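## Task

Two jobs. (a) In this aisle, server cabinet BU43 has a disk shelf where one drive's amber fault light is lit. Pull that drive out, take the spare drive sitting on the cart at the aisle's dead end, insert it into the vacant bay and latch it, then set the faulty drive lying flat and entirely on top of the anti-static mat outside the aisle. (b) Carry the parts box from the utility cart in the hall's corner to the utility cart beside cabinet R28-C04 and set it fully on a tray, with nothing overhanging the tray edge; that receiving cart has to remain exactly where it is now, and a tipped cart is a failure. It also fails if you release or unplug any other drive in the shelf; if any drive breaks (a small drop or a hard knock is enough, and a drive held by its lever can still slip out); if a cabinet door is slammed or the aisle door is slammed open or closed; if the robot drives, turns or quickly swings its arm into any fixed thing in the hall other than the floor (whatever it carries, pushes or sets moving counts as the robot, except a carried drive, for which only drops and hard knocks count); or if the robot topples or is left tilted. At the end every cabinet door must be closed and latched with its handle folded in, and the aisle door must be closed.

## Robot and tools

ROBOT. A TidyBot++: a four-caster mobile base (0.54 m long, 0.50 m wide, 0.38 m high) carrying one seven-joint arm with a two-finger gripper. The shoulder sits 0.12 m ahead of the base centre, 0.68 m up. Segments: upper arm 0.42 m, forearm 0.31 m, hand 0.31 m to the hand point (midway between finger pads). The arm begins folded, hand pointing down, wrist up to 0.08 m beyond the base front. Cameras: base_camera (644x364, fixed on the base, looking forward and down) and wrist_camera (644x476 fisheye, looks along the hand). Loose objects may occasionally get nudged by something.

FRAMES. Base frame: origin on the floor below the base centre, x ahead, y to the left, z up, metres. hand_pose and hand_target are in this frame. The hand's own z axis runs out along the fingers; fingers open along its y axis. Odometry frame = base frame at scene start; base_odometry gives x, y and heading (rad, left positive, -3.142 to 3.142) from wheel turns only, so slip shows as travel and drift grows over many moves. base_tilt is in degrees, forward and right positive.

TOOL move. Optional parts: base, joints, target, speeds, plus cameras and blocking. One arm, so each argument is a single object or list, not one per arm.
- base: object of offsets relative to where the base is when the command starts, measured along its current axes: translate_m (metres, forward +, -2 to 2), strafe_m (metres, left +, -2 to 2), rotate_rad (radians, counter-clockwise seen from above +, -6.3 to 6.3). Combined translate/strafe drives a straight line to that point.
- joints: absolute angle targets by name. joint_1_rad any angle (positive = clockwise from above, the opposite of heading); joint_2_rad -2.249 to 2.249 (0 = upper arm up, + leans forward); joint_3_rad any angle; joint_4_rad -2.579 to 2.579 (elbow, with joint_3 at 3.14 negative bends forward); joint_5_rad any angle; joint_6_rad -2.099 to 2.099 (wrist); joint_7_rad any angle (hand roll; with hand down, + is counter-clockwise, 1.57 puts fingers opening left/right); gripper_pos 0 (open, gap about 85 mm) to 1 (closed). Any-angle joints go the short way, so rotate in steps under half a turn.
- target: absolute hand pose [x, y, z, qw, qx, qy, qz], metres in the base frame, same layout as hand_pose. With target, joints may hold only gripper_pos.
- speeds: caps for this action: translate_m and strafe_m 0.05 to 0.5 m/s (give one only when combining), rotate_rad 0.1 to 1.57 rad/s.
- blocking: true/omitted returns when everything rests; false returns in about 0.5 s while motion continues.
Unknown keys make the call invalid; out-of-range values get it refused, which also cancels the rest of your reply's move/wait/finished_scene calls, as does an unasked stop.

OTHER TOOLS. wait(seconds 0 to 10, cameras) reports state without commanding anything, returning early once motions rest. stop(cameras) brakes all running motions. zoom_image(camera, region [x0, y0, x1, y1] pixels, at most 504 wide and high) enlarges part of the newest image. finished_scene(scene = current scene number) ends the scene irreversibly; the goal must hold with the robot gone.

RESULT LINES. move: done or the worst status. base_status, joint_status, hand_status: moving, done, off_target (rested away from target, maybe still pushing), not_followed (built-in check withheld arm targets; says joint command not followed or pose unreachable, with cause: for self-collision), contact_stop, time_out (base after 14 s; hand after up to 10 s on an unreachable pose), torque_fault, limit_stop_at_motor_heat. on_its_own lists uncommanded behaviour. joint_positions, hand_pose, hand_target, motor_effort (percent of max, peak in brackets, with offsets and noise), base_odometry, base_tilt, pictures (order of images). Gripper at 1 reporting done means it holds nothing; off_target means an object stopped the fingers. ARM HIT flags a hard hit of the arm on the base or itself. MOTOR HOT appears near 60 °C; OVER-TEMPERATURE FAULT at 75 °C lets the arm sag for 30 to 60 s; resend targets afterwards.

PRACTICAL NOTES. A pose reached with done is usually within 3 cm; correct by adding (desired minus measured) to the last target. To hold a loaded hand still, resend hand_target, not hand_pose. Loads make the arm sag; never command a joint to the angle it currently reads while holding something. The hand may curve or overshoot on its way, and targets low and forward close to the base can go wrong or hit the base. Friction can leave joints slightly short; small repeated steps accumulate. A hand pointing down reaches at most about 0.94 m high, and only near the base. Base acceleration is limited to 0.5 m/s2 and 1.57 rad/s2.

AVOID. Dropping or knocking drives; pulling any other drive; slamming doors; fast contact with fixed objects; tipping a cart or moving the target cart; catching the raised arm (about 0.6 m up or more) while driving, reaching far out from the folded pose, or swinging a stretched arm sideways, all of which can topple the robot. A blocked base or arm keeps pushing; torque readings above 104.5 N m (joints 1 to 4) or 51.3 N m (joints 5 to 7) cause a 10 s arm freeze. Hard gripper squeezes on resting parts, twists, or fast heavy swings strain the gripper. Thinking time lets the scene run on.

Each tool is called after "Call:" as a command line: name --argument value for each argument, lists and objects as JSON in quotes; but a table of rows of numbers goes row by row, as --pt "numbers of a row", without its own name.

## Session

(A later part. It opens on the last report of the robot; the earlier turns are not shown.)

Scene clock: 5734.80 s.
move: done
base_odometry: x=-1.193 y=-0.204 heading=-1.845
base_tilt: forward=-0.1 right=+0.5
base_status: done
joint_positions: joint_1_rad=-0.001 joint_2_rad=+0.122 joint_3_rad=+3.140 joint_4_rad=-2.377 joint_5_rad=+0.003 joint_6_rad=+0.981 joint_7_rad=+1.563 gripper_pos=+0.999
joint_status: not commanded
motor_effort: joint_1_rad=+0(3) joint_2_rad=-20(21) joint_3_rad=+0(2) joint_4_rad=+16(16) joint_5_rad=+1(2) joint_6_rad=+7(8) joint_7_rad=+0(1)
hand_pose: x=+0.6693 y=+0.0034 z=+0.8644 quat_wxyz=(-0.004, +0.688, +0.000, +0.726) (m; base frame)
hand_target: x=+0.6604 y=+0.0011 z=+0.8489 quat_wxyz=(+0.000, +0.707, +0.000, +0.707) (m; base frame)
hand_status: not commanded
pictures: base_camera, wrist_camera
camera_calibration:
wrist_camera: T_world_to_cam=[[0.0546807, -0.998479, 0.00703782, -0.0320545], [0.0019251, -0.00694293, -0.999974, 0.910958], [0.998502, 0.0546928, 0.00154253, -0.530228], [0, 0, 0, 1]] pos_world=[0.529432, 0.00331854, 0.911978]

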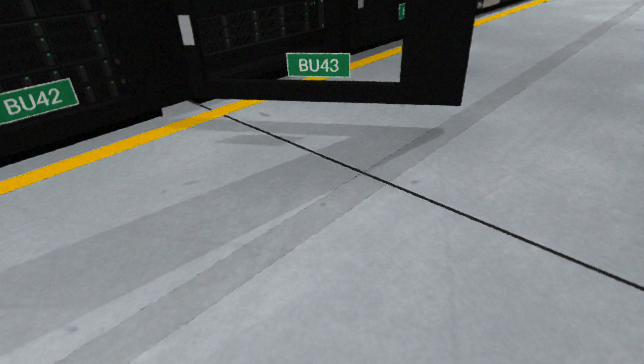

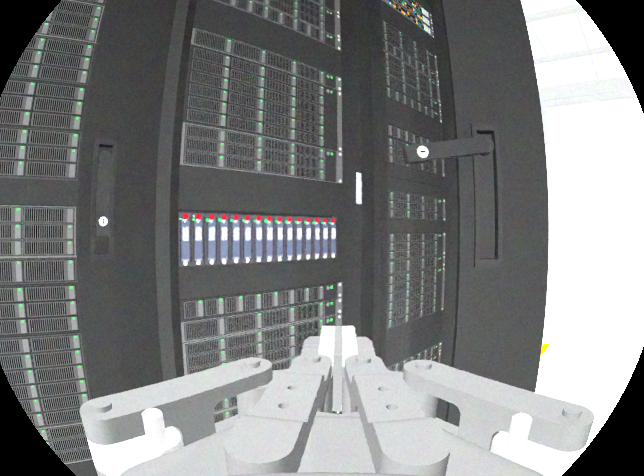

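Call:
move --base '{"translate_m": 0.19, "strafe_m": -0.223}' --speeds '{"translate_m": 0.15}'

Call:
move --joints '{"joint_1_rad": 0.0, "joint_2_rad": 0.398, "joint_3_rad": 3.142, "joint_4_rad": -2.212, "joint_5_rad": 0.0, "joint_6_rad": 1.039, "joint_7_rad": 1.571, "gripper_pos": 1.0}'

Scene clock: 5756.17 s.
move: done
base_odometry: x=-1.459 y=-0.327 heading=-1.845
base_tilt: forward=-0.1 right=+0.5
base_status: done
joint_positions: joint_1_rad=-0.001 joint_2_rad=+0.120 joint_3_rad=+3.140 joint_4_rad=-2.380 joint_5_rad=+0.003 joint_6_rad=+0.981 joint_7_rad=+1.563 gripper_pos=+0.999
joint_status: not commanded
motor_effort: joint_1_rad=+0(1) joint_2_rad=-20(21) joint_3_rad=+0(1) joint_4_rad=+16(17) joint_5_rad=+1(2) joint_6_rad=+8(8) joint_7_rad=+0(0)
hand_pose: x=+0.6685 y=+0.0034 z=+0.8635 quat_wxyz=(-0.004, +0.689, +0.000, +0.725) (m; base frame)
hand_target: x=+0.6604 y=+0.0011 z=+0.8489 quat_wxyz=(+0.000, +0.707, +0.000, +0.707) (m; base frame)
hand_status: not commanded
pictures: base_camera, wrist_camera
camera_calibration:
wrist_camera: T_world_to_cam=[[0.0546891, -0.998479, 0.0069339, -0.0319215], [0.0000213303, -0.00694313, -0.999976, 0.911369], [0.998503, 0.0546879, -0.000358415, -0.52779], [0, 0, 0, 1]] pos_world=[0.528727, 0.00331855, 0.911379]

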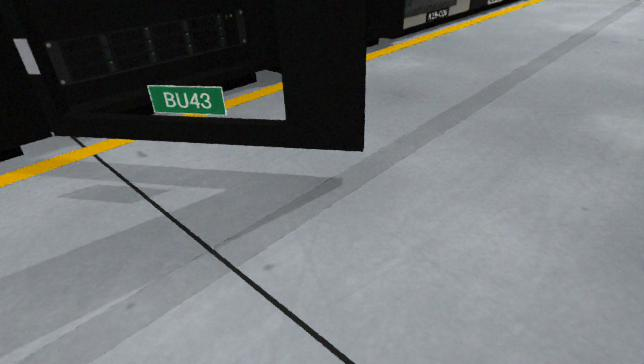

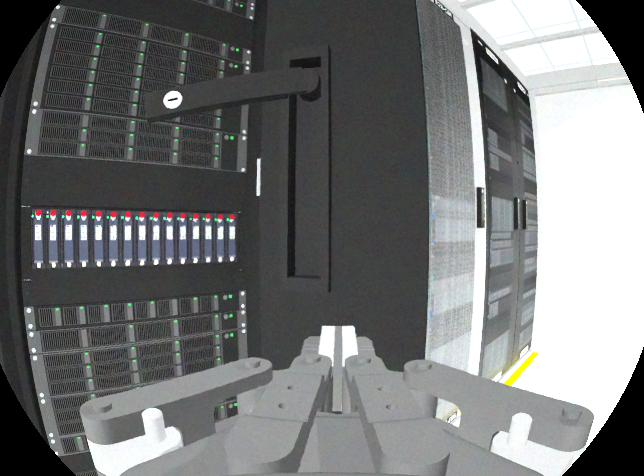

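Scene clock: 5757.53 s.
move: done
base_odometry: x=-1.459 y=-0.327 heading=-1.845
base_tilt: forward=+0.0 right=+0.6
base_status: not commanded
joint_positions: joint_1_rad=-0.001 joint_2_rad=+0.390 joint_3_rad=+3.140 joint_4_rad=-2.233 joint_5_rad=+0.003 joint_6_rad=+0.981 joint_7_rad=+1.563 gripper_pos=+0.999
joint_status: all done
motor_effort: joint_1_rad=-1(2) joint_2_rad=-28(29) joint_3_rad=+0(1) joint_4_rad=+14(16) joint_5_rad=+1(2) joint_6_rad=+7(9) joint_7_rad=+0(1)
hand_pose: x=+0.7453 y=+0.0035 z=+0.7762 quat_wxyz=(-0.004, +0.732, -0.001, +0.682) (m; base frame)
hand_target: x=+0.7527 y=+0.0011 z=+0.7986 quat_wxyz=(+0.000, +0.707, +0.000, +0.707) (m; base frame)
hand_status: not commanded
pictures: base_camera, wrist_camera
camera_calibration:
wrist_camera: T_world_to_cam=[[0.0551277, -0.998479, 0.000240331, -0.0305477], [-0.121423, -0.00694289, -0.992577, 0.90876], [0.991069, 0.0546893, -0.121621, -0.50486], [0, 0, 0, 1]] pos_world=[0.612379, 0.00341855, 0.840619]

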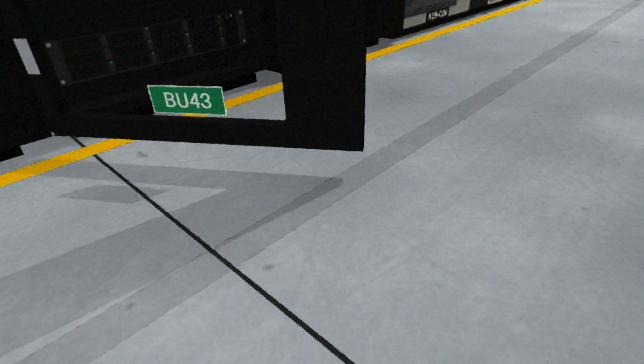

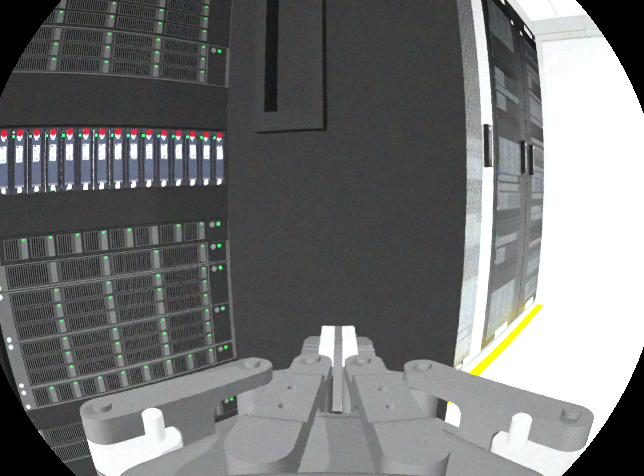

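Call:
move --base '{"translate_m": 0.18}' --speeds '{"translate_m": 0.06}' --cameras '["wrist_camera"]'

Call:
move --base '{"translate_m": 0.14}' --speeds '{"translate_m": 0.06}'

Scene clock: 5768.13 s.
move: done
base_odometry: x=-1.508 y=-0.501 heading=-1.845
base_tilt: forward=+0.0 right=+0.5
base_status: done
joint_positions: joint_1_rad=-0.001 joint_2_rad=+0.390 joint_3_rad=+3.140 joint_4_rad=-2.228 joint_5_rad=+0.003 joint_6_rad=+0.982 joint_7_rad=+1.563 gripper_pos=+0.999
joint_status: not commanded
motor_effort: joint_1_rad=-1(2) joint_2_rad=-29(31) joint_3_rad=+0(1) joint_4_rad=+14(19) joint_5_rad=+1(1) joint_6_rad=+7(8) joint_7_rad=+0(1)
hand_pose: x=+0.7469 y=+0.0035 z=+0.7783 quat_wxyz=(-0.004, +0.730, -0.001, +0.684) (m; base frame)
hand_target: x=+0.7527 y=+0.0011 z=+0.7986 quat_wxyz=(+0.000, +0.707, +0.000, +0.707) (m; base frame)
hand_status: not commanded
pictures: wrist_camera
camera_calibration:
wrist_camera: T_world_to_cam=[[0.055126, -0.998479, 0.000539777, -0.0308717], [-0.11602, -0.0069424, -0.993223, 0.907629], [0.991716, 0.0546898, -0.116226, -0.510922], [0, 0, 0, 1]] pos_world=[0.613694, 0.00341855, 0.842112]

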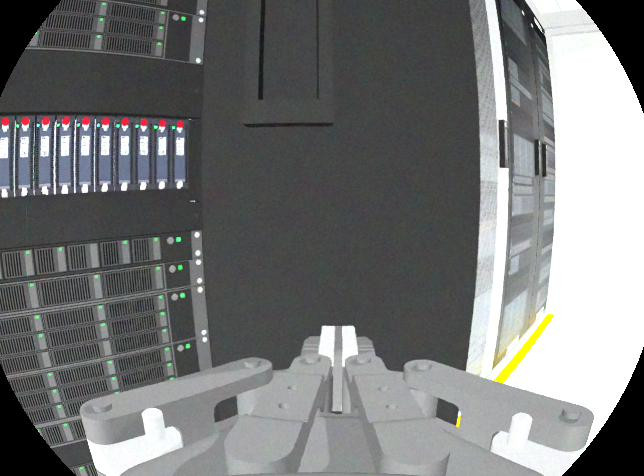

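Scene clock: 5770.97 s.
move: done
base_odometry: x=-1.546 y=-0.636 heading=-1.845
base_tilt: forward=+0.0 right=+0.5
base_status: done
joint_positions: joint_1_rad=-0.001 joint_2_rad=+0.391 joint_3_rad=+3.140 joint_4_rad=-2.226 joint_5_rad=+0.003 joint_6_rad=+0.983 joint_7_rad=+1.563 gripper_pos=+0.999
joint_status: not commanded
motor_effort: joint_1_rad=-1(2) joint_2_rad=-28(30) joint_3_rad=+0(1) joint_4_rad=+14(18) joint_5_rad=+1(1) joint_6_rad=+8(8) joint_7_rad=+0(1)
hand_pose: x=+0.7476 y=+0.0035 z=+0.7789 quat_wxyz=(-0.004, +0.729, -0.001, +0.684) (m; base frame)
hand_target: x=+0.7527 y=+0.0011 z=+0.7986 quat_wxyz=(+0.000, +0.707, +0.000, +0.707) (m; base frame)
hand_status: not commanded
pictures: base_camera, wrist_camera
camera_calibration:
wrist_camera: T_world_to_cam=[[0.0551242, -0.998479, 0.000634434, -0.0309784], [-0.114416, -0.00694789, -0.993409, 0.907155], [0.991902, 0.0546883, -0.114625, -0.512851], [0, 0, 0, 1]] pos_world=[0.614199, 0.00341853, 0.84241]

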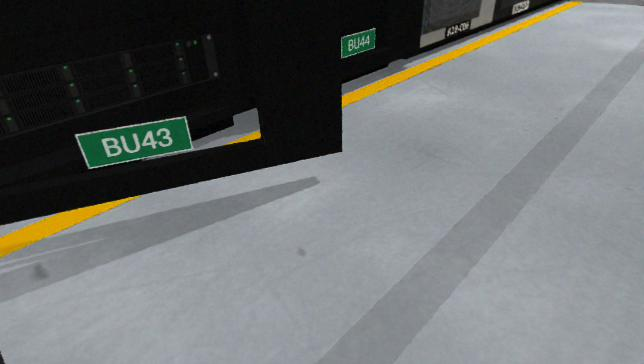

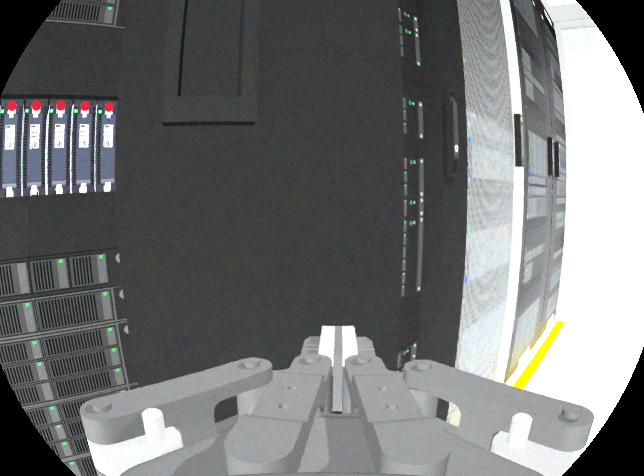

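Call:
move --base '{"translate_m": 0.11}' --speeds '{"translate_m": 0.06}'

Scene clock: 5776.63 s.
move: done
base_odometry: x=-1.576 y=-0.742 heading=-1.846
base_tilt: forward=-0.1 right=+0.5
base_status: done
joint_positions: joint_1_rad=-0.001 joint_2_rad=+0.392 joint_3_rad=+3.140 joint_4_rad=-2.225 joint_5_rad=+0.003 joint_6_rad=+0.983 joint_7_rad=+1.563 gripper_pos=+0.999
joint_status: not commanded
motor_effort: joint_1_rad=+0(1) joint_2_rad=-29(30) joint_3_rad=+0(1) joint_4_rad=+14(19) joint_5_rad=+1(1) joint_6_rad=+7(8) joint_7_rad=+0(0)
hand_pose: x=+0.7480 y=+0.0035 z=+0.7792 quat_wxyz=(-0.004, +0.729, -0.001, +0.685) (m; base frame)
hand_target: x=+0.7527 y=+0.0011 z=+0.7986 quat_wxyz=(+0.000, +0.707, +0.000, +0.707) (m; base frame)
hand_status: not commanded
pictures: base_camera, wrist_camera
camera_calibration:
wrist_camera: T_world_to_cam=[[0.0551139, -0.99848, 0.000595929, -0.0309561], [-0.113322, -0.00684813, -0.993535, 0.906821], [0.992028, 0.0546901, -0.113528, -0.514131], [0, 0, 0, 1]] pos_world=[0.614502, 0.00341882, 0.842609]

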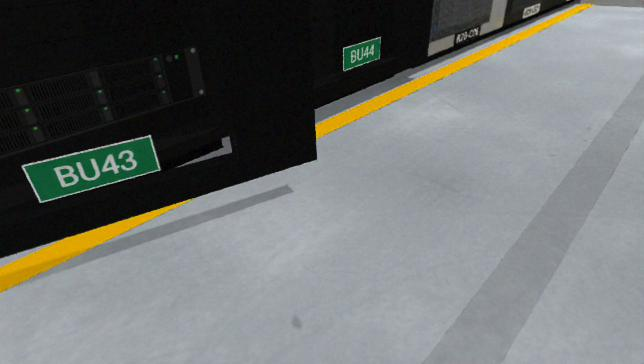

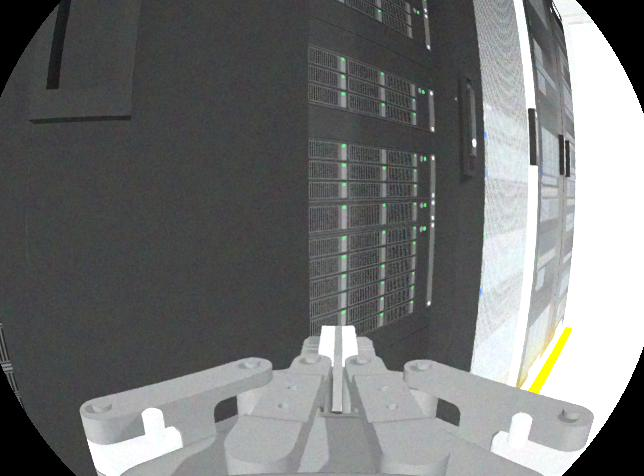

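Call:
move --base '{"translate_m": -0.35}' --speeds '{"translate_m": 0.2}' --cameras '[]'

Call:
move --base '{"rotate_rad": 0.786}' --speeds '{"rotate_rad": 0.4}' --joints '{"joint_2_rad": 0.1, "joint_4_rad": -2.4, "joint_6_rad": 0.93}'

Scene clock: 5799.63 s.
move: done
base_odometry: x=-1.481 y=-0.405 heading=-1.846
base_tilt: forward=-0.1 right=+0.5
base_status: done
joint_positions: joint_1_rad=-0.001 joint_2_rad=+0.393 joint_3_rad=+3.140 joint_4_rad=-2.223 joint_5_rad=+0.003 joint_6_rad=+0.983 joint_7_rad=+1.563 gripper_pos=+0.999
joint_status: not commanded
motor_effort: joint_1_rad=+0(1) joint_2_rad=-28(31) joint_3_rad=+0(1) joint_4_rad=+14(15) joint_5_rad=+1(1) joint_6_rad=+8(8) joint_7_rad=+0(1)
hand_pose: x=+0.7485 y=+0.0035 z=+0.7789 quat_wxyz=(-0.004, +0.729, -0.001, +0.685) (m; base frame)
hand_target: x=+0.7527 y=+0.0011 z=+0.7986 quat_wxyz=(+0.000, +0.707, +0.000, +0.707) (m; base frame)
hand_status: not commanded
pictures: none
No camera images: "cameras" was empty.

Scene clock: 5802.17 s.
move: done
base_odometry: x=-1.481 y=-0.405 heading=-1.061
base_tilt: forward=-0.1 right=+0.5
base_status: done
joint_positions: joint_1_rad=+0.001 joint_2_rad=+0.122 joint_3_rad=+3.141 joint_4_rad=-2.377 joint_5_rad=+0.003 joint_6_rad=+0.982 joint_7_rad=+1.563 gripper_pos=+0.999
joint_status: all done
motor_effort: joint_1_rad=+0(4) joint_2_rad=-20(30) joint_3_rad=+0(2) joint_4_rad=+16(16) joint_5_rad=+1(2) joint_6_rad=+7(8) joint_7_rad=+0(0)
hand_pose: x=+0.6695 y=+0.0022 z=+0.8645 quat_wxyz=(-0.003, +0.688, -0.001, +0.726) (m; base frame)
hand_target: x=+0.6604 y=+0.0011 z=+0.8489 quat_wxyz=(+0.000, +0.707, +0.000, +0.707) (m; base frame)
hand_status: not commanded
pictures: base_camera, wrist_camera
camera_calibration:
wrist_camera: T_world_to_cam=[[0.0525754, -0.998592, 0.00706184, -0.0318695], [0.00271085, -0.00692887, -0.999972, 0.910633], [0.998613, 0.0525931, 0.00234274, -0.531165], [0, 0, 0, 1]] pos_world=[0.529636, 0.00242063, 0.912077]

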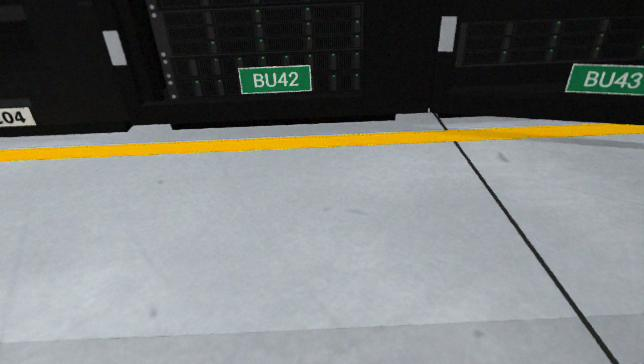

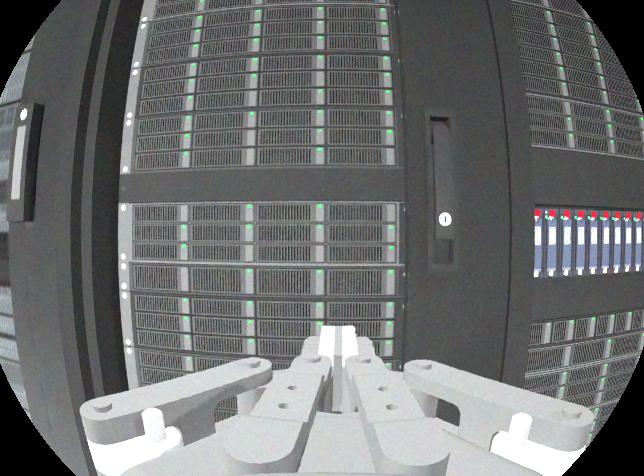

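Call:
move --base '{"strafe_m": -0.76}' --speeds '{"strafe_m": 0.2}'

Scene clock: 5825.07 s.
move: done
base_odometry: x=-2.144 y=-0.776 heading=-1.060
base_tilt: forward=-0.1 right=+0.5
base_status: done
joint_positions: joint_1_rad=+0.001 joint_2_rad=+0.122 joint_3_rad=+3.141 joint_4_rad=-2.377 joint_5_rad=+0.003 joint_6_rad=+0.982 joint_7_rad=+1.563 gripper_pos=+0.999
joint_status: not commanded
motor_effort: joint_1_rad=+0(3) joint_2_rad=-20(21) joint_3_rad=+0(2) joint_4_rad=+16(16) joint_5_rad=+1(2) joint_6_rad=+8(8) joint_7_rad=+0(1)
hand_pose: x=+0.6695 y=+0.0022 z=+0.8645 quat_wxyz=(-0.003, +0.688, -0.001, +0.726) (m; base frame)
hand_target: x=+0.6604 y=+0.0011 z=+0.8489 quat_wxyz=(+0.000, +0.707, +0.000, +0.707) (m; base frame)
hand_status: not commanded
pictures: base_camera, wrist_camera
camera_calibration:
wrist_camera: T_world_to_cam=[[0.0525761, -0.998592, 0.00706207, -0.0318694], [0.002611, -0.00693436, -0.999973, 0.910586], [0.998614, 0.0525931, 0.00224274, -0.531074], [0, 0, 0, 1]] pos_world=[0.529635, 0.00242061, 0.911977]

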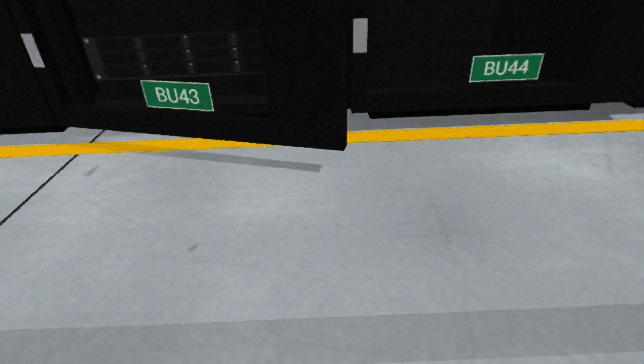

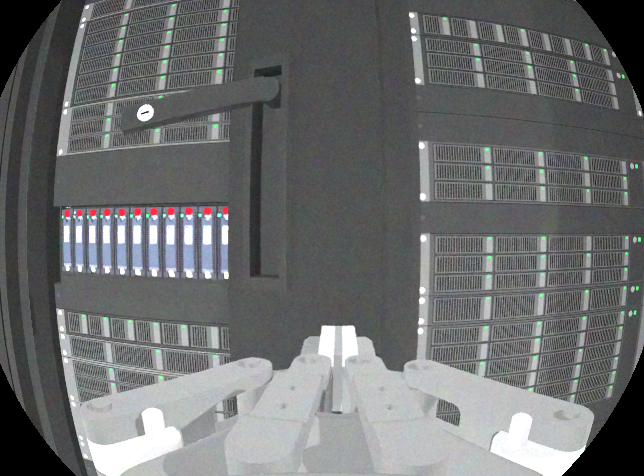

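Call:
move --base '{"translate_m": 0.18}' --speeds '{"translate_m": 0.06}'

Scene clock: 5840.63 s.
move: done
base_odometry: x=-2.056 y=-0.933 heading=-1.060
base_tilt: forward=-0.1 right=+0.5
base_status: done
joint_positions: joint_1_rad=+0.001 joint_2_rad=+0.119 joint_3_rad=+3.141 joint_4_rad=-2.382 joint_5_rad=+0.003 joint_6_rad=+0.981 joint_7_rad=+1.563 gripper_pos=+0.999
joint_status: not commanded
motor_effort: joint_1_rad=-1(1) joint_2_rad=-20(23) joint_3_rad=+0(1) joint_4_rad=+15(18) joint_5_rad=+1(1) joint_6_rad=+8(8) joint_7_rad=+0(1)
hand_pose: x=+0.6677 y=+0.0022 z=+0.8636 quat_wxyz=(-0.003, +0.689, -0.001, +0.725) (m; base frame)
hand_target: x=+0.6604 y=+0.0011 z=+0.8489 quat_wxyz=(+0.000, +0.707, +0.000, +0.707) (m; base frame)
hand_status: not commanded
pictures: base_camera, wrist_camera
camera_calibration:
wrist_camera: T_world_to_cam=[[0.0525885, -0.998592, 0.00693037, -0.0316626], [0.000206366, -0.0069291, -0.999976, 0.911365], [0.998616, 0.0525887, -0.000158316, -0.527181], [0, 0, 0, 1]] pos_world=[0.527928, 0.00242063, 0.911479]

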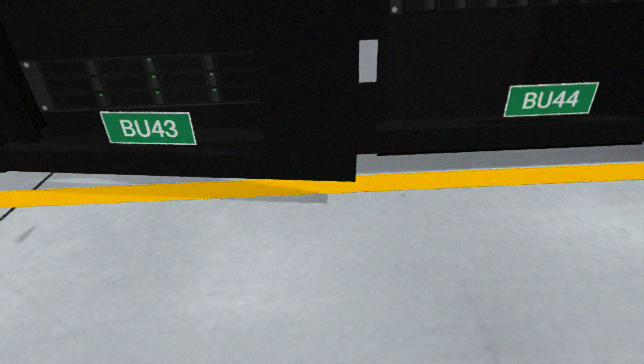

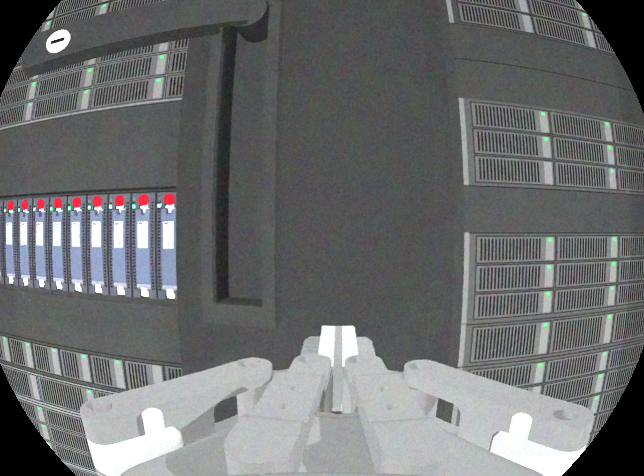

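Call:
move --base '{"translate_m": 0.06}' --speeds '{"translate_m": 0.05}'

Scene clock: 5857.10 s.
move: done
base_odometry: x=-2.027 y=-0.986 heading=-1.060
base_tilt: forward=+0.0 right=+0.5
base_status: done
joint_positions: joint_1_rad=+0.001 joint_2_rad=+0.117 joint_3_rad=+3.141 joint_4_rad=-2.383 joint_5_rad=+0.003 joint_6_rad=+0.981 joint_7_rad=+1.563 gripper_pos=+0.999
joint_status: not commanded
motor_effort: joint_1_rad=+0(2) joint_2_rad=-19(23) joint_3_rad=+0(1) joint_4_rad=+16(18) joint_5_rad=+1(1) joint_6_rad=+7(8) joint_7_rad=+0(1)
hand_pose: x=+0.6670 y=+0.0022 z=+0.8635 quat_wxyz=(-0.003, +0.689, -0.001, +0.725) (m; base frame)
hand_target: x=+0.6604 y=+0.0011 z=+0.8489 quat_wxyz=(+0.000, +0.707, +0.000, +0.707) (m; base frame)
hand_status: not commanded
pictures: base_camera, wrist_camera
camera_calibration:
wrist_camera: T_world_to_cam=[[0.0525921, -0.998592, 0.00690957, -0.0316087], [-0.000294046, -0.00693463, -0.999976, 0.91163], [0.998616, 0.0525888, -0.000658339, -0.526024], [0, 0, 0, 1]] pos_world=[0.527227, 0.00242062, 0.91148]

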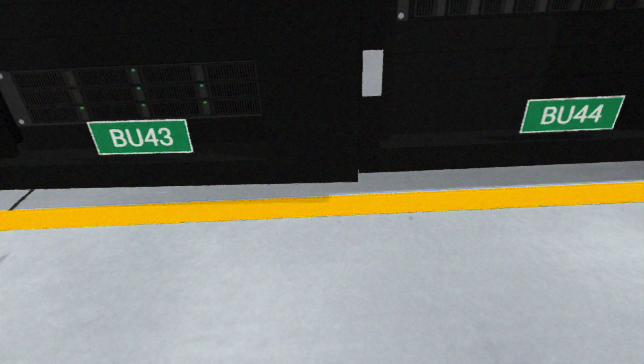

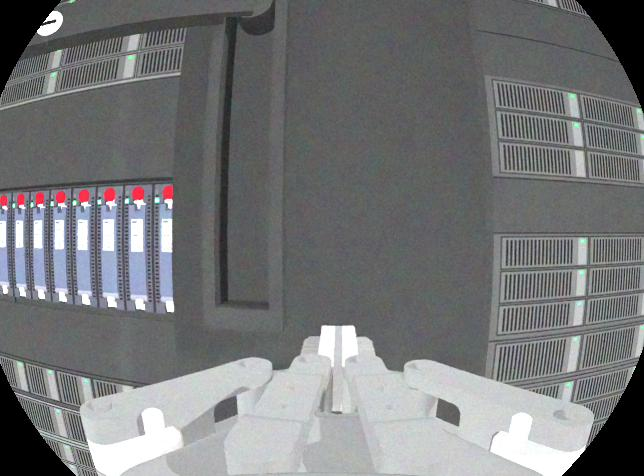

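Call:
move --base '{"translate_m": 0.02}' --speeds '{"translate_m": 0.05}'

Scene clock: 5860.20 s.
move: done
base_odometry: x=-2.017 y=-1.003 heading=-1.061
base_tilt: forward=+0.0 right=+0.5
base_status: done
joint_positions: joint_1_rad=+0.001 joint_2_rad=+0.116 joint_3_rad=+3.141 joint_4_rad=-2.384 joint_5_rad=+0.003 joint_6_rad=+0.979 joint_7_rad=+1.563 gripper_pos=+0.999
joint_status: not commanded
motor_effort: joint_1_rad=+0(1) joint_2_rad=-20(22) joint_3_rad=+0(1) joint_4_rad=+16(18) joint_5_rad=+1(1) joint_6_rad=+7(8) joint_7_rad=+0(0)
hand_pose: x=+0.6667 y=+0.0022 z=+0.8632 quat_wxyz=(-0.003, +0.689, -0.001, +0.724) (m; base frame)
hand_target: x=+0.6604 y=+0.0011 z=+0.8489 quat_wxyz=(+0.000, +0.707, +0.000, +0.707) (m; base frame)
hand_status: not commanded
pictures: base_camera, wrist_camera
camera_calibration:
wrist_camera: T_world_to_cam=[[0.0525995, -0.998592, 0.00694607, -0.0316341], [-0.00139045, -0.00702893, -0.999974, 0.912007], [0.998615, 0.0525885, -0.00175821, -0.524819], [0, 0, 0, 1]] pos_world=[0.527024, 0.00242034, 0.911281]

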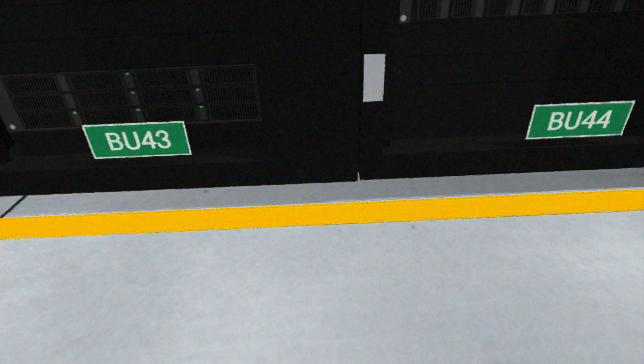

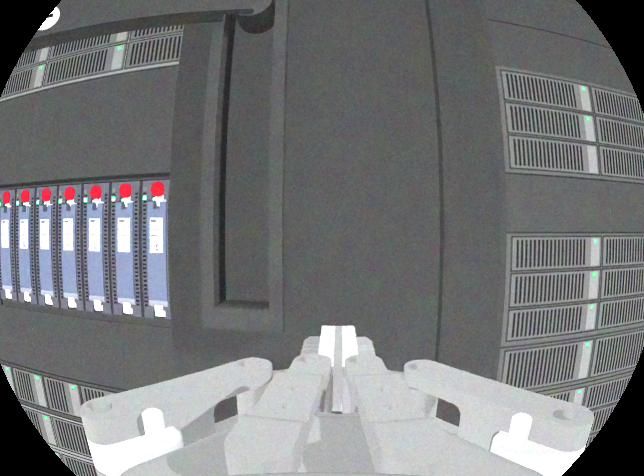

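Call:
zoom_image --camera "base_camera" --region '[300, 120, 430, 220]'

Scaled by 3.877.

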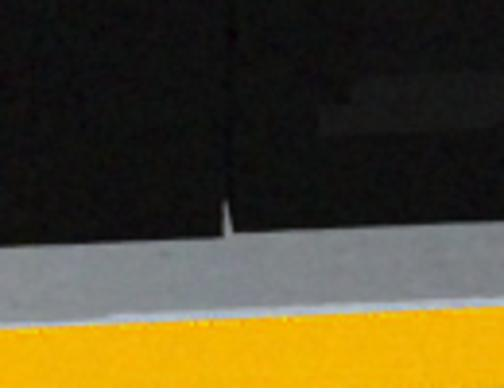

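Call:
move --base '{"translate_m": 0.015}' --speeds '{"translate_m": 0.05}'

Call:
zoom_image --camera "base_camera" --region '[300, 120, 430, 220]'

Scene clock: 5869.77 s.
move: done
base_odometry: x=-2.010 y=-1.017 heading=-1.061
base_tilt: forward=-0.1 right=+0.5
base_status: done
joint_positions: joint_1_rad=+0.001 joint_2_rad=+0.113 joint_3_rad=+3.141 joint_4_rad=-2.388 joint_5_rad=+0.003 joint_6_rad=+0.977 joint_7_rad=+1.563 gripper_pos=+0.999
joint_status: not commanded
motor_effort: joint_1_rad=-1(1) joint_2_rad=-21(21) joint_3_rad=+0(1) joint_4_rad=+16(19) joint_5_rad=+1(1) joint_6_rad=+8(8) joint_7_rad=+0(0)
hand_pose: x=+0.6653 y=+0.0022 z=+0.8628 quat_wxyz=(-0.003, +0.690, -0.001, +0.724) (m; base frame)
hand_target: x=+0.6604 y=+0.0011 z=+0.8489 quat_wxyz=(+0.000, +0.707, +0.000, +0.707) (m; base frame)
hand_status: not commanded
pictures: base_camera, wrist_camera
camera_calibration:
wrist_camera: T_world_to_cam=[[0.0526138, -0.998592, 0.00684087, -0.0314704], [-0.00339335, -0.0070291, -0.99997, 0.912856], [0.998609, 0.052589, -0.0037584, -0.52159], [0, 0, 0, 1]] pos_world=[0.525618, 0.00242034, 0.911083]

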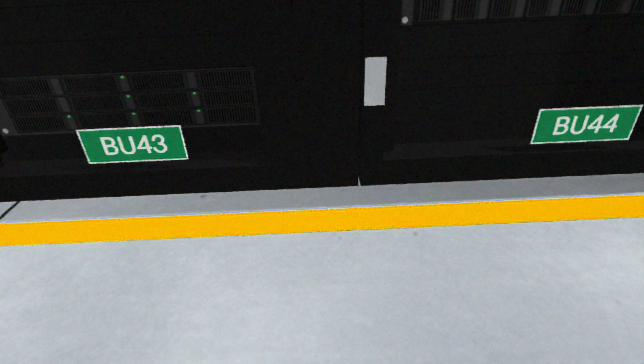

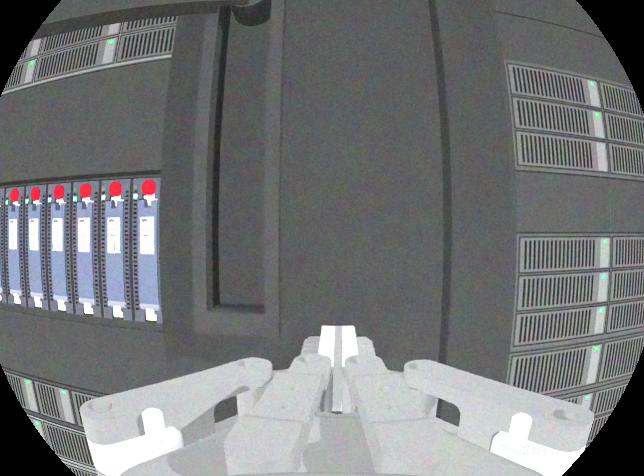

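Scaled by 3.877.

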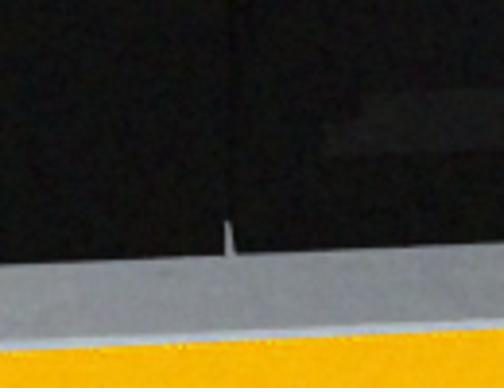

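Call:
move --base '{"translate_m": -0.2}' --speeds '{"translate_m": 0.1}' --joints '{"joint_2_rad": -0.33, "joint_4_rad": -2.4, "joint_6_rad": 0.5}'

Scene clock: 5882.30 s.
move: done
base_odometry: x=-2.108 y=-0.842 heading=-1.061
base_tilt: forward=-0.1 right=+0.6
base_status: done
joint_positions: joint_1_rad=+0.001 joint_2_rad=-0.313 joint_3_rad=+3.141 joint_4_rad=-2.388 joint_5_rad=+0.003 joint_6_rad=+0.554 joint_7_rad=+1.563 gripper_pos=+0.999
joint_status: all done
motor_effort: joint_1_rad=+0(1) joint_2_rad=-9(23) joint_3_rad=+0(1) joint_4_rad=+20(21) joint_5_rad=+1(1) joint_6_rad=+7(9) joint_7_rad=+0(0)
hand_pose: x=+0.5755 y=+0.0020 z=+0.9460 quat_wxyz=(-0.002, +0.689, -0.001, +0.725) (m; base frame)
hand_target: x=+0.5700 y=+0.0011 z=+0.9296 quat_wxyz=(+0.000, +0.707, +0.000, +0.707) (m; base frame)
hand_status: not commanded
pictures: base_camera, wrist_camera
camera_calibration:
wrist_camera: T_world_to_cam=[[0.0516885, -0.99863, 0.00818624, -0.0282497], [-0.000530673, -0.00822467, -0.999966, 0.994197], [0.998663, 0.0516824, -0.000955066, -0.43442], [0, 0, 0, 1]] pos_world=[0.435827, 0.00241773, 0.993979]

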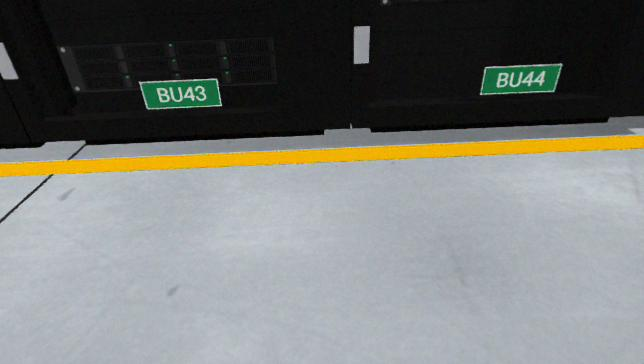

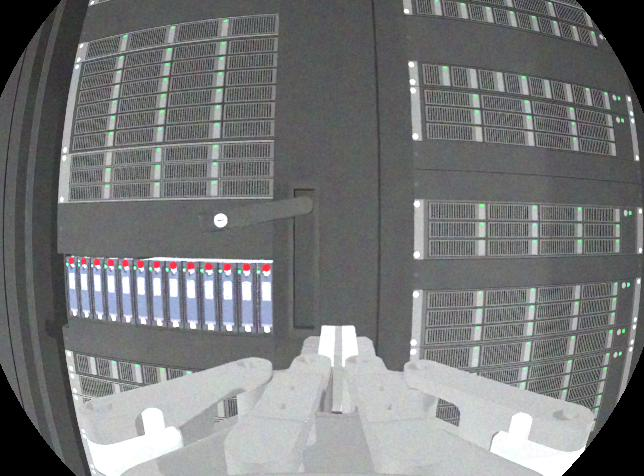

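Call:
zoom_image --camera "wrist_camera" --region '[190, 170, 340, 350]'

Scaled by 2.800.

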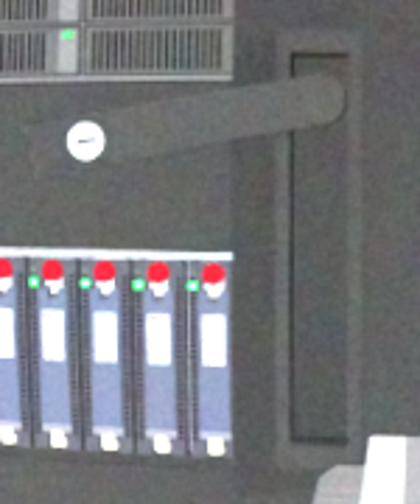

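Call:
move --joints '{"joint_1_rad": 0.0, "joint_2_rad": 0.038, "joint_3_rad": 3.142, "joint_4_rad": -1.727, "joint_5_rad": 0.0, "joint_6_rad": 0.194, "joint_7_rad": 1.571}' --base '{"strafe_m": 0.115}' --speeds '{"strafe_m": 0.1}'

Scene clock: 5966.50 s.
move: done
base_odometry: x=-2.007 y=-0.786 heading=-1.061
base_tilt: forward=-0.1 right=+0.5
base_status: done
joint_positions: joint_1_rad=+0.000 joint_2_rad=+0.021 joint_3_rad=+3.141 joint_4_rad=-1.746 joint_5_rad=+0.003 joint_6_rad=+0.251 joint_7_rad=+1.563 gripper_pos=+0.999
joint_status: all done
motor_effort: joint_1_rad=-1(3) joint_2_rad=-23(24) joint_3_rad=+0(3) joint_4_rad=+22(23) joint_5_rad=+1(2) joint_6_rad=+8(9) joint_7_rad=+0(2)
hand_pose: x=+0.7469 y=+0.0020 z=+1.0584 quat_wxyz=(-0.002, +0.687, -0.001, +0.726) (m; base frame)
hand_target: x=+0.7547 y=+0.0011 z=+1.0416 quat_wxyz=(+0.000, +0.707, +0.000, +0.707) (m; base frame)
hand_status: not commanded
pictures: base_camera, wrist_camera
camera_calibration:
wrist_camera: T_world_to_cam=[[0.0512511, -0.99865, 0.00840949, -0.0379896], [0.00387215, -0.00822178, -0.999959, 1.1033], [0.998678, 0.0512815, 0.00344555, -0.610071], [0, 0, 0, 1]] pos_world=[0.60694, 0.00241813, 1.10568]

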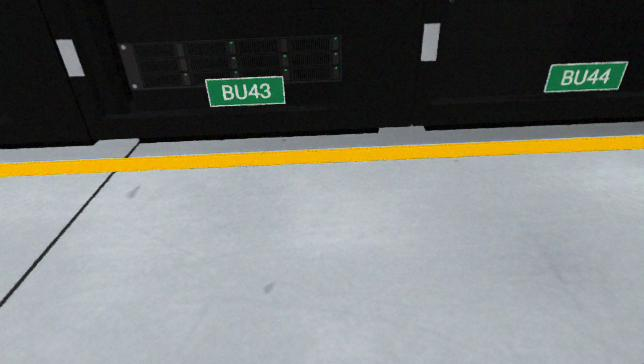

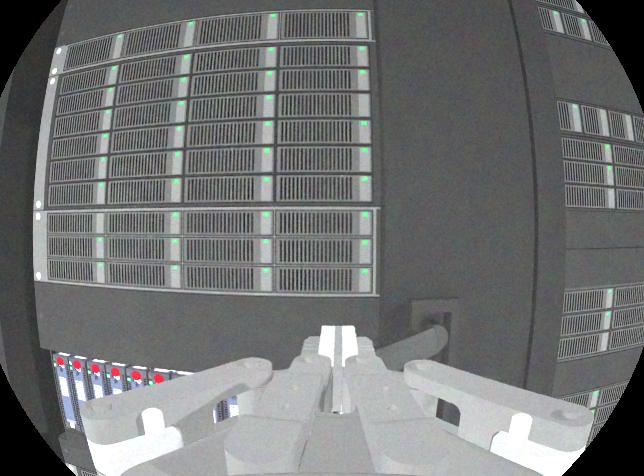

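Call:
move --base '{"translate_m": 0.1}' --speeds '{"translate_m": 0.1}'

Call:
zoom_image --camera "wrist_camera" --region '[240, 250, 500, 450]'

Scene clock: 5982.57 s.
move: done
base_odometry: x=-1.958 y=-0.873 heading=-1.061
base_tilt: forward=-0.1 right=+0.5
base_status: done
joint_positions: joint_1_rad=+0.000 joint_2_rad=+0.030 joint_3_rad=+3.141 joint_4_rad=-1.744 joint_5_rad=+0.003 joint_6_rad=+0.246 joint_7_rad=+1.563 gripper_pos=+0.999
joint_status: not commanded
motor_effort: joint_1_rad=+0(2) joint_2_rad=-23(25) joint_3_rad=+0(1) joint_4_rad=+22(23) joint_5_rad=+1(1) joint_6_rad=+8(8) joint_7_rad=+0(0)
hand_pose: x=+0.7505 y=+0.0020 z=+1.0528 quat_wxyz=(-0.002, +0.691, -0.001, +0.722) (m; base frame)
hand_target: x=+0.7547 y=+0.0011 z=+1.0416 quat_wxyz=(+0.000, +0.707, +0.000, +0.707) (m; base frame)
hand_status: not commanded
pictures: base_camera, wrist_camera
camera_calibration:
wrist_camera: T_world_to_cam=[[0.0513382, -0.998651, 0.00783981, -0.0375945], [-0.00714376, -0.00821718, -0.999941, 1.10591], [0.998656, 0.0512792, -0.00755597, -0.602086], [0, 0, 0, 1]] pos_world=[0.611107, 0.00241815, 1.10159]

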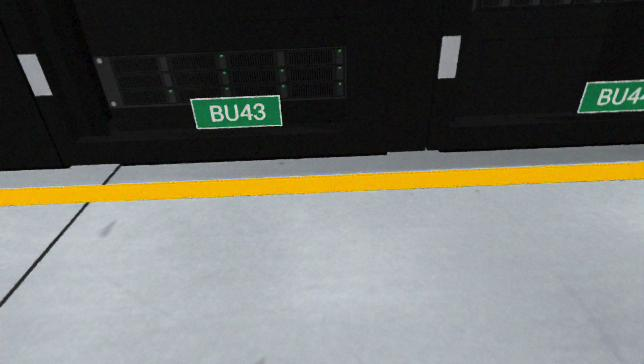

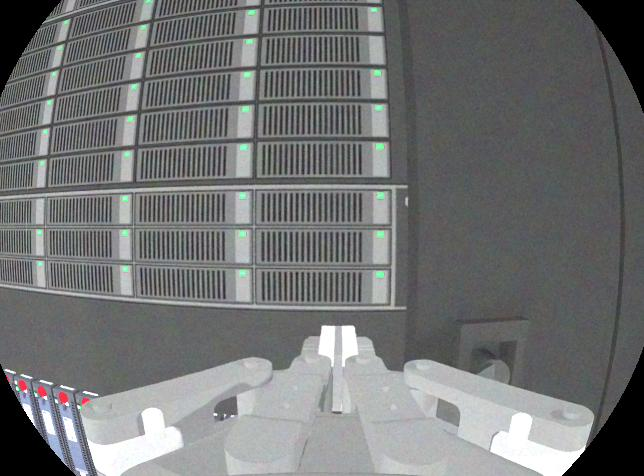

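Scaled by 1.938.

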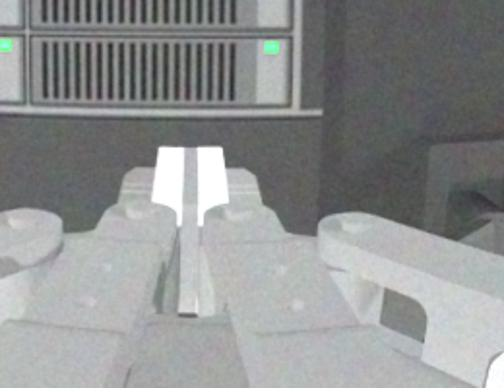

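Call:
move --base '{"strafe_m": 0.012}' --speeds '{"strafe_m": 0.05}' --joints '{"joint_2_rad": 0.06, "joint_4_rad": -1.741, "joint_6_rad": 0.175}'

Scene clock: 5995.70 s.
move: done
base_odometry: x=-1.948 y=-0.867 heading=-1.061
base_tilt: forward=-0.1 right=+0.5
base_status: done
joint_positions: joint_1_rad=+0.000 joint_2_rad=+0.045 joint_3_rad=+3.141 joint_4_rad=-1.744 joint_5_rad=+0.003 joint_6_rad=+0.228 joint_7_rad=+1.563 gripper_pos=+0.999
joint_status: all done
motor_effort: joint_1_rad=+0(4) joint_2_rad=-23(25) joint_3_rad=+1(3) joint_4_rad=+22(23) joint_5_rad=+1(1) joint_6_rad=+7(9) joint_7_rad=+0(1)
hand_pose: x=+0.7562 y=+0.0023 z=+1.0373 quat_wxyz=(-0.002, +0.704, -0.001, +0.711) (m; base frame)
hand_target: x=+0.7611 y=+0.0011 z=+1.0129 quat_wxyz=(+0.000, +0.726, +0.000, +0.687) (m; base frame)
hand_status: not commanded
pictures: base_camera, wrist_camera
camera_calibration:
wrist_camera: T_world_to_cam=[[0.0520794, -0.998624, 0.00607243, -0.0361216], [-0.0411849, -0.00822326, -0.999118, 1.11535], [0.997793, 0.0517833, -0.0415565, -0.571954], [0, 0, 0, 1]] pos_world=[0.618509, 0.00271764, 1.09082]

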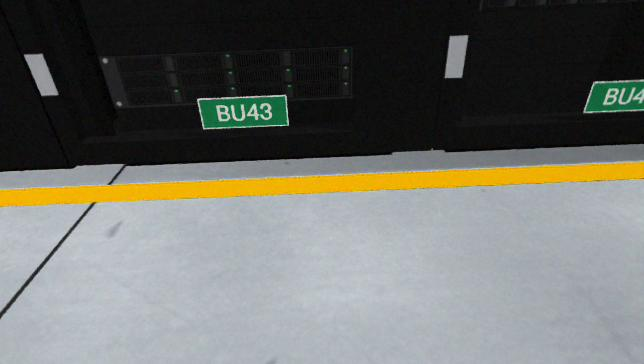

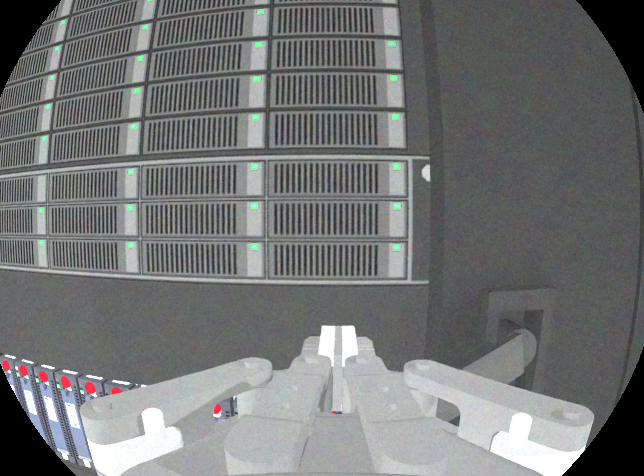

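Call:
move --joints '{"joint_2_rad": 0.07, "joint_4_rad": -1.81, "joint_6_rad": 0.24}'

Scene clock: 6004.13 s.
move: off_target
base_odometry: x=-1.948 y=-0.867 heading=-1.061
base_tilt: forward=-0.1 right=+0.5
base_status: not commanded
joint_positions: joint_1_rad=+0.000 joint_2_rad=+0.045 joint_3_rad=+3.141 joint_4_rad=-1.757 joint_5_rad=+0.003 joint_6_rad=+0.249 joint_7_rad=+1.563 gripper_pos=+0.999
joint_status: joint_4_rad off_target (ended at -1.757, target -1.810); the others done
motor_effort: joint_1_rad=+0(1) joint_2_rad=-17(25) joint_3_rad=+0(0) joint_4_rad=+15(23) joint_5_rad=+1(1) joint_6_rad=+3(8) joint_7_rad=+0(1)
hand_pose: x=+0.7551 y=+0.0023 z=+1.0356 quat_wxyz=(-0.002, +0.701, -0.001, +0.713) (m; base frame)
hand_target: x=+0.7584 y=+0.0011 z=+0.9844 quat_wxyz=(+0.000, +0.731, +0.000, +0.682) (m; base frame)
hand_status: not commanded
pictures: base_camera, wrist_camera
camera_calibration:
wrist_camera: T_world_to_cam=[[0.0520266, -0.998625, 0.00648932, -0.0364493], [-0.0332732, -0.00822792, -0.999412, 1.10803], [0.998091, 0.0517801, -0.0336555, -0.579373], [0, 0, 0, 1]] pos_world=[0.617031, 0.00271763, 1.08811]

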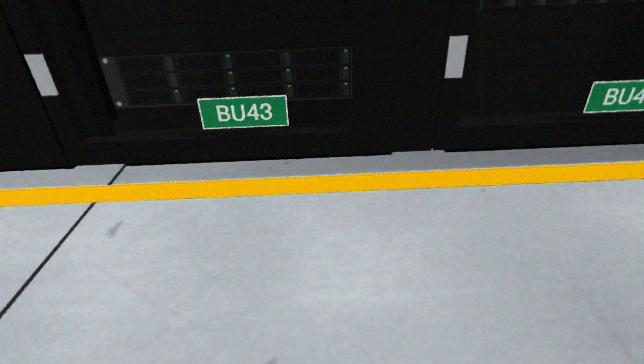

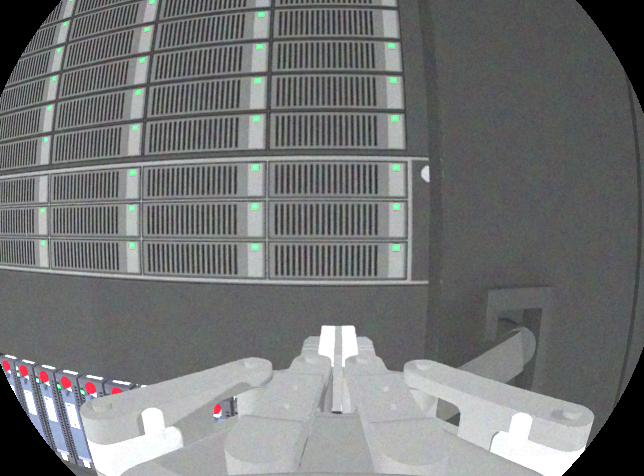

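Call:
move --joints '{"joint_2_rad": 0.085, "joint_4_rad": -1.88, "joint_6_rad": 0.31}'

Scene clock: 6015.10 s.
move: off_target
base_odometry: x=-1.948 y=-0.867 heading=-1.061
base_tilt: forward=-0.1 right=+0.5
base_status: not commanded
joint_positions: joint_1_rad=+0.000 joint_2_rad=+0.045 joint_3_rad=+3.141 joint_4_rad=-1.799 joint_5_rad=+0.003 joint_6_rad=+0.317 joint_7_rad=+1.563 gripper_pos=+0.999
joint_status: joint_2_rad off_target (ended at +0.045, target +0.085); joint_4_rad off_target (ended at -1.799, target -1.880); the others done
motor_effort: joint_1_rad=-1(2) joint_2_rad=-12(17) joint_3_rad=-1(1) joint_4_rad=+10(16) joint_5_rad=+1(1) joint_6_rad=-1(4) joint_7_rad=+0(1)
hand_pose: x=+0.7516 y=+0.0024 z=+1.0314 quat_wxyz=(-0.003, +0.691, -0.001, +0.723) (m; base frame)
hand_target: x=+0.7552 y=+0.0011 z=+0.9541 quat_wxyz=(+0.000, +0.736, +0.000, +0.677) (m; base frame)
hand_status: not commanded
pictures: base_camera, wrist_camera
camera_calibration:
wrist_camera: T_world_to_cam=[[0.0520346, -0.998615, 0.00779182, -0.0375535], [-0.00624185, -0.00812746, -0.999947, 1.08397], [0.998626, 0.0519832, -0.00665611, -0.60422], [0, 0, 0, 1]] pos_world=[0.61211, 0.00271772, 1.08019]

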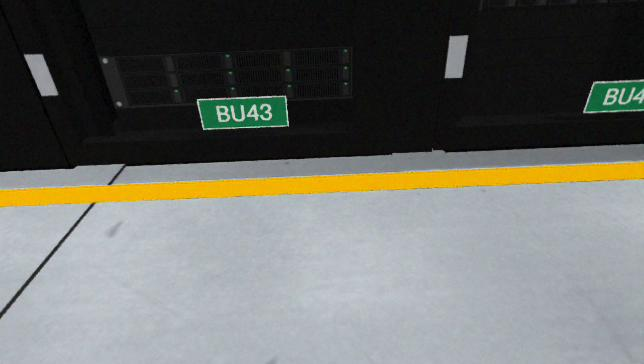

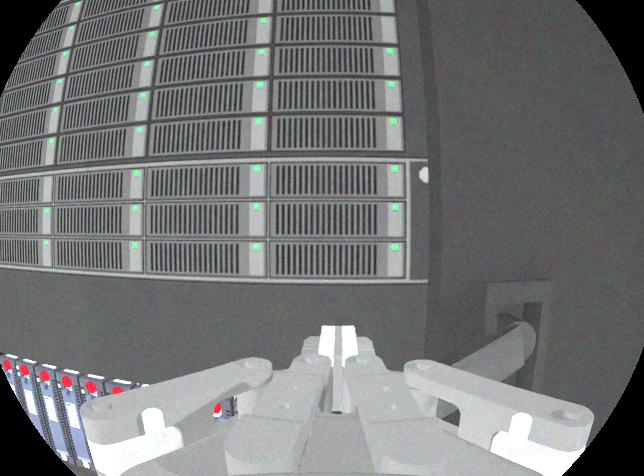

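Call:
move --joints '{"joint_2_rad": 0.11, "joint_4_rad": -1.94, "joint_6_rad": 0.35}'

Scene clock: 6022.87 s.
move: off_target
base_odometry: x=-1.948 y=-0.867 heading=-1.061
base_tilt: forward=-0.2 right=+0.5
base_status: not commanded
joint_positions: joint_1_rad=+0.001 joint_2_rad=+0.045 joint_3_rad=+3.141 joint_4_rad=-1.852 joint_5_rad=+0.003 joint_6_rad=+0.362 joint_7_rad=+1.563 gripper_pos=+0.999
joint_status: joint_2_rad off_target (ended at +0.045, target +0.110); joint_4_rad off_target (ended at -1.852, target -1.940); the others done
motor_effort: joint_1_rad=-1(3) joint_2_rad=-10(13) joint_3_rad=+0(3) joint_4_rad=+8(10) joint_5_rad=+1(1) joint_6_rad=-2(3) joint_7_rad=+0(0)
hand_pose: x=+0.7467 y=+0.0019 z=+1.0126 quat_wxyz=(-0.002, +0.694, -0.001, +0.720) (m; base frame)
hand_target: x=+0.7529 y=+0.0011 z=+0.9150 quat_wxyz=(+0.000, +0.751, +0.000, +0.660) (m; base frame)
hand_status: not commanded
pictures: base_camera, wrist_camera
camera_calibration:
wrist_camera: T_world_to_cam=[[0.0514013, -0.998651, 0.00733411, -0.0367136], [-0.01506, -0.00811809, -0.999854, 1.07161], [0.998565, 0.0512833, -0.015457, -0.590506], [0, 0, 0, 1]] pos_world=[0.607684, 0.00231843, 1.06259]

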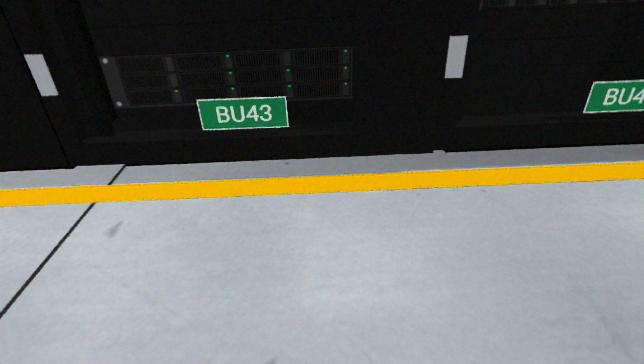

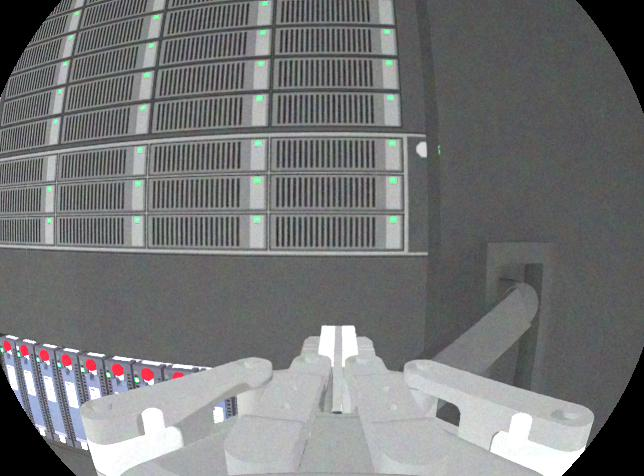

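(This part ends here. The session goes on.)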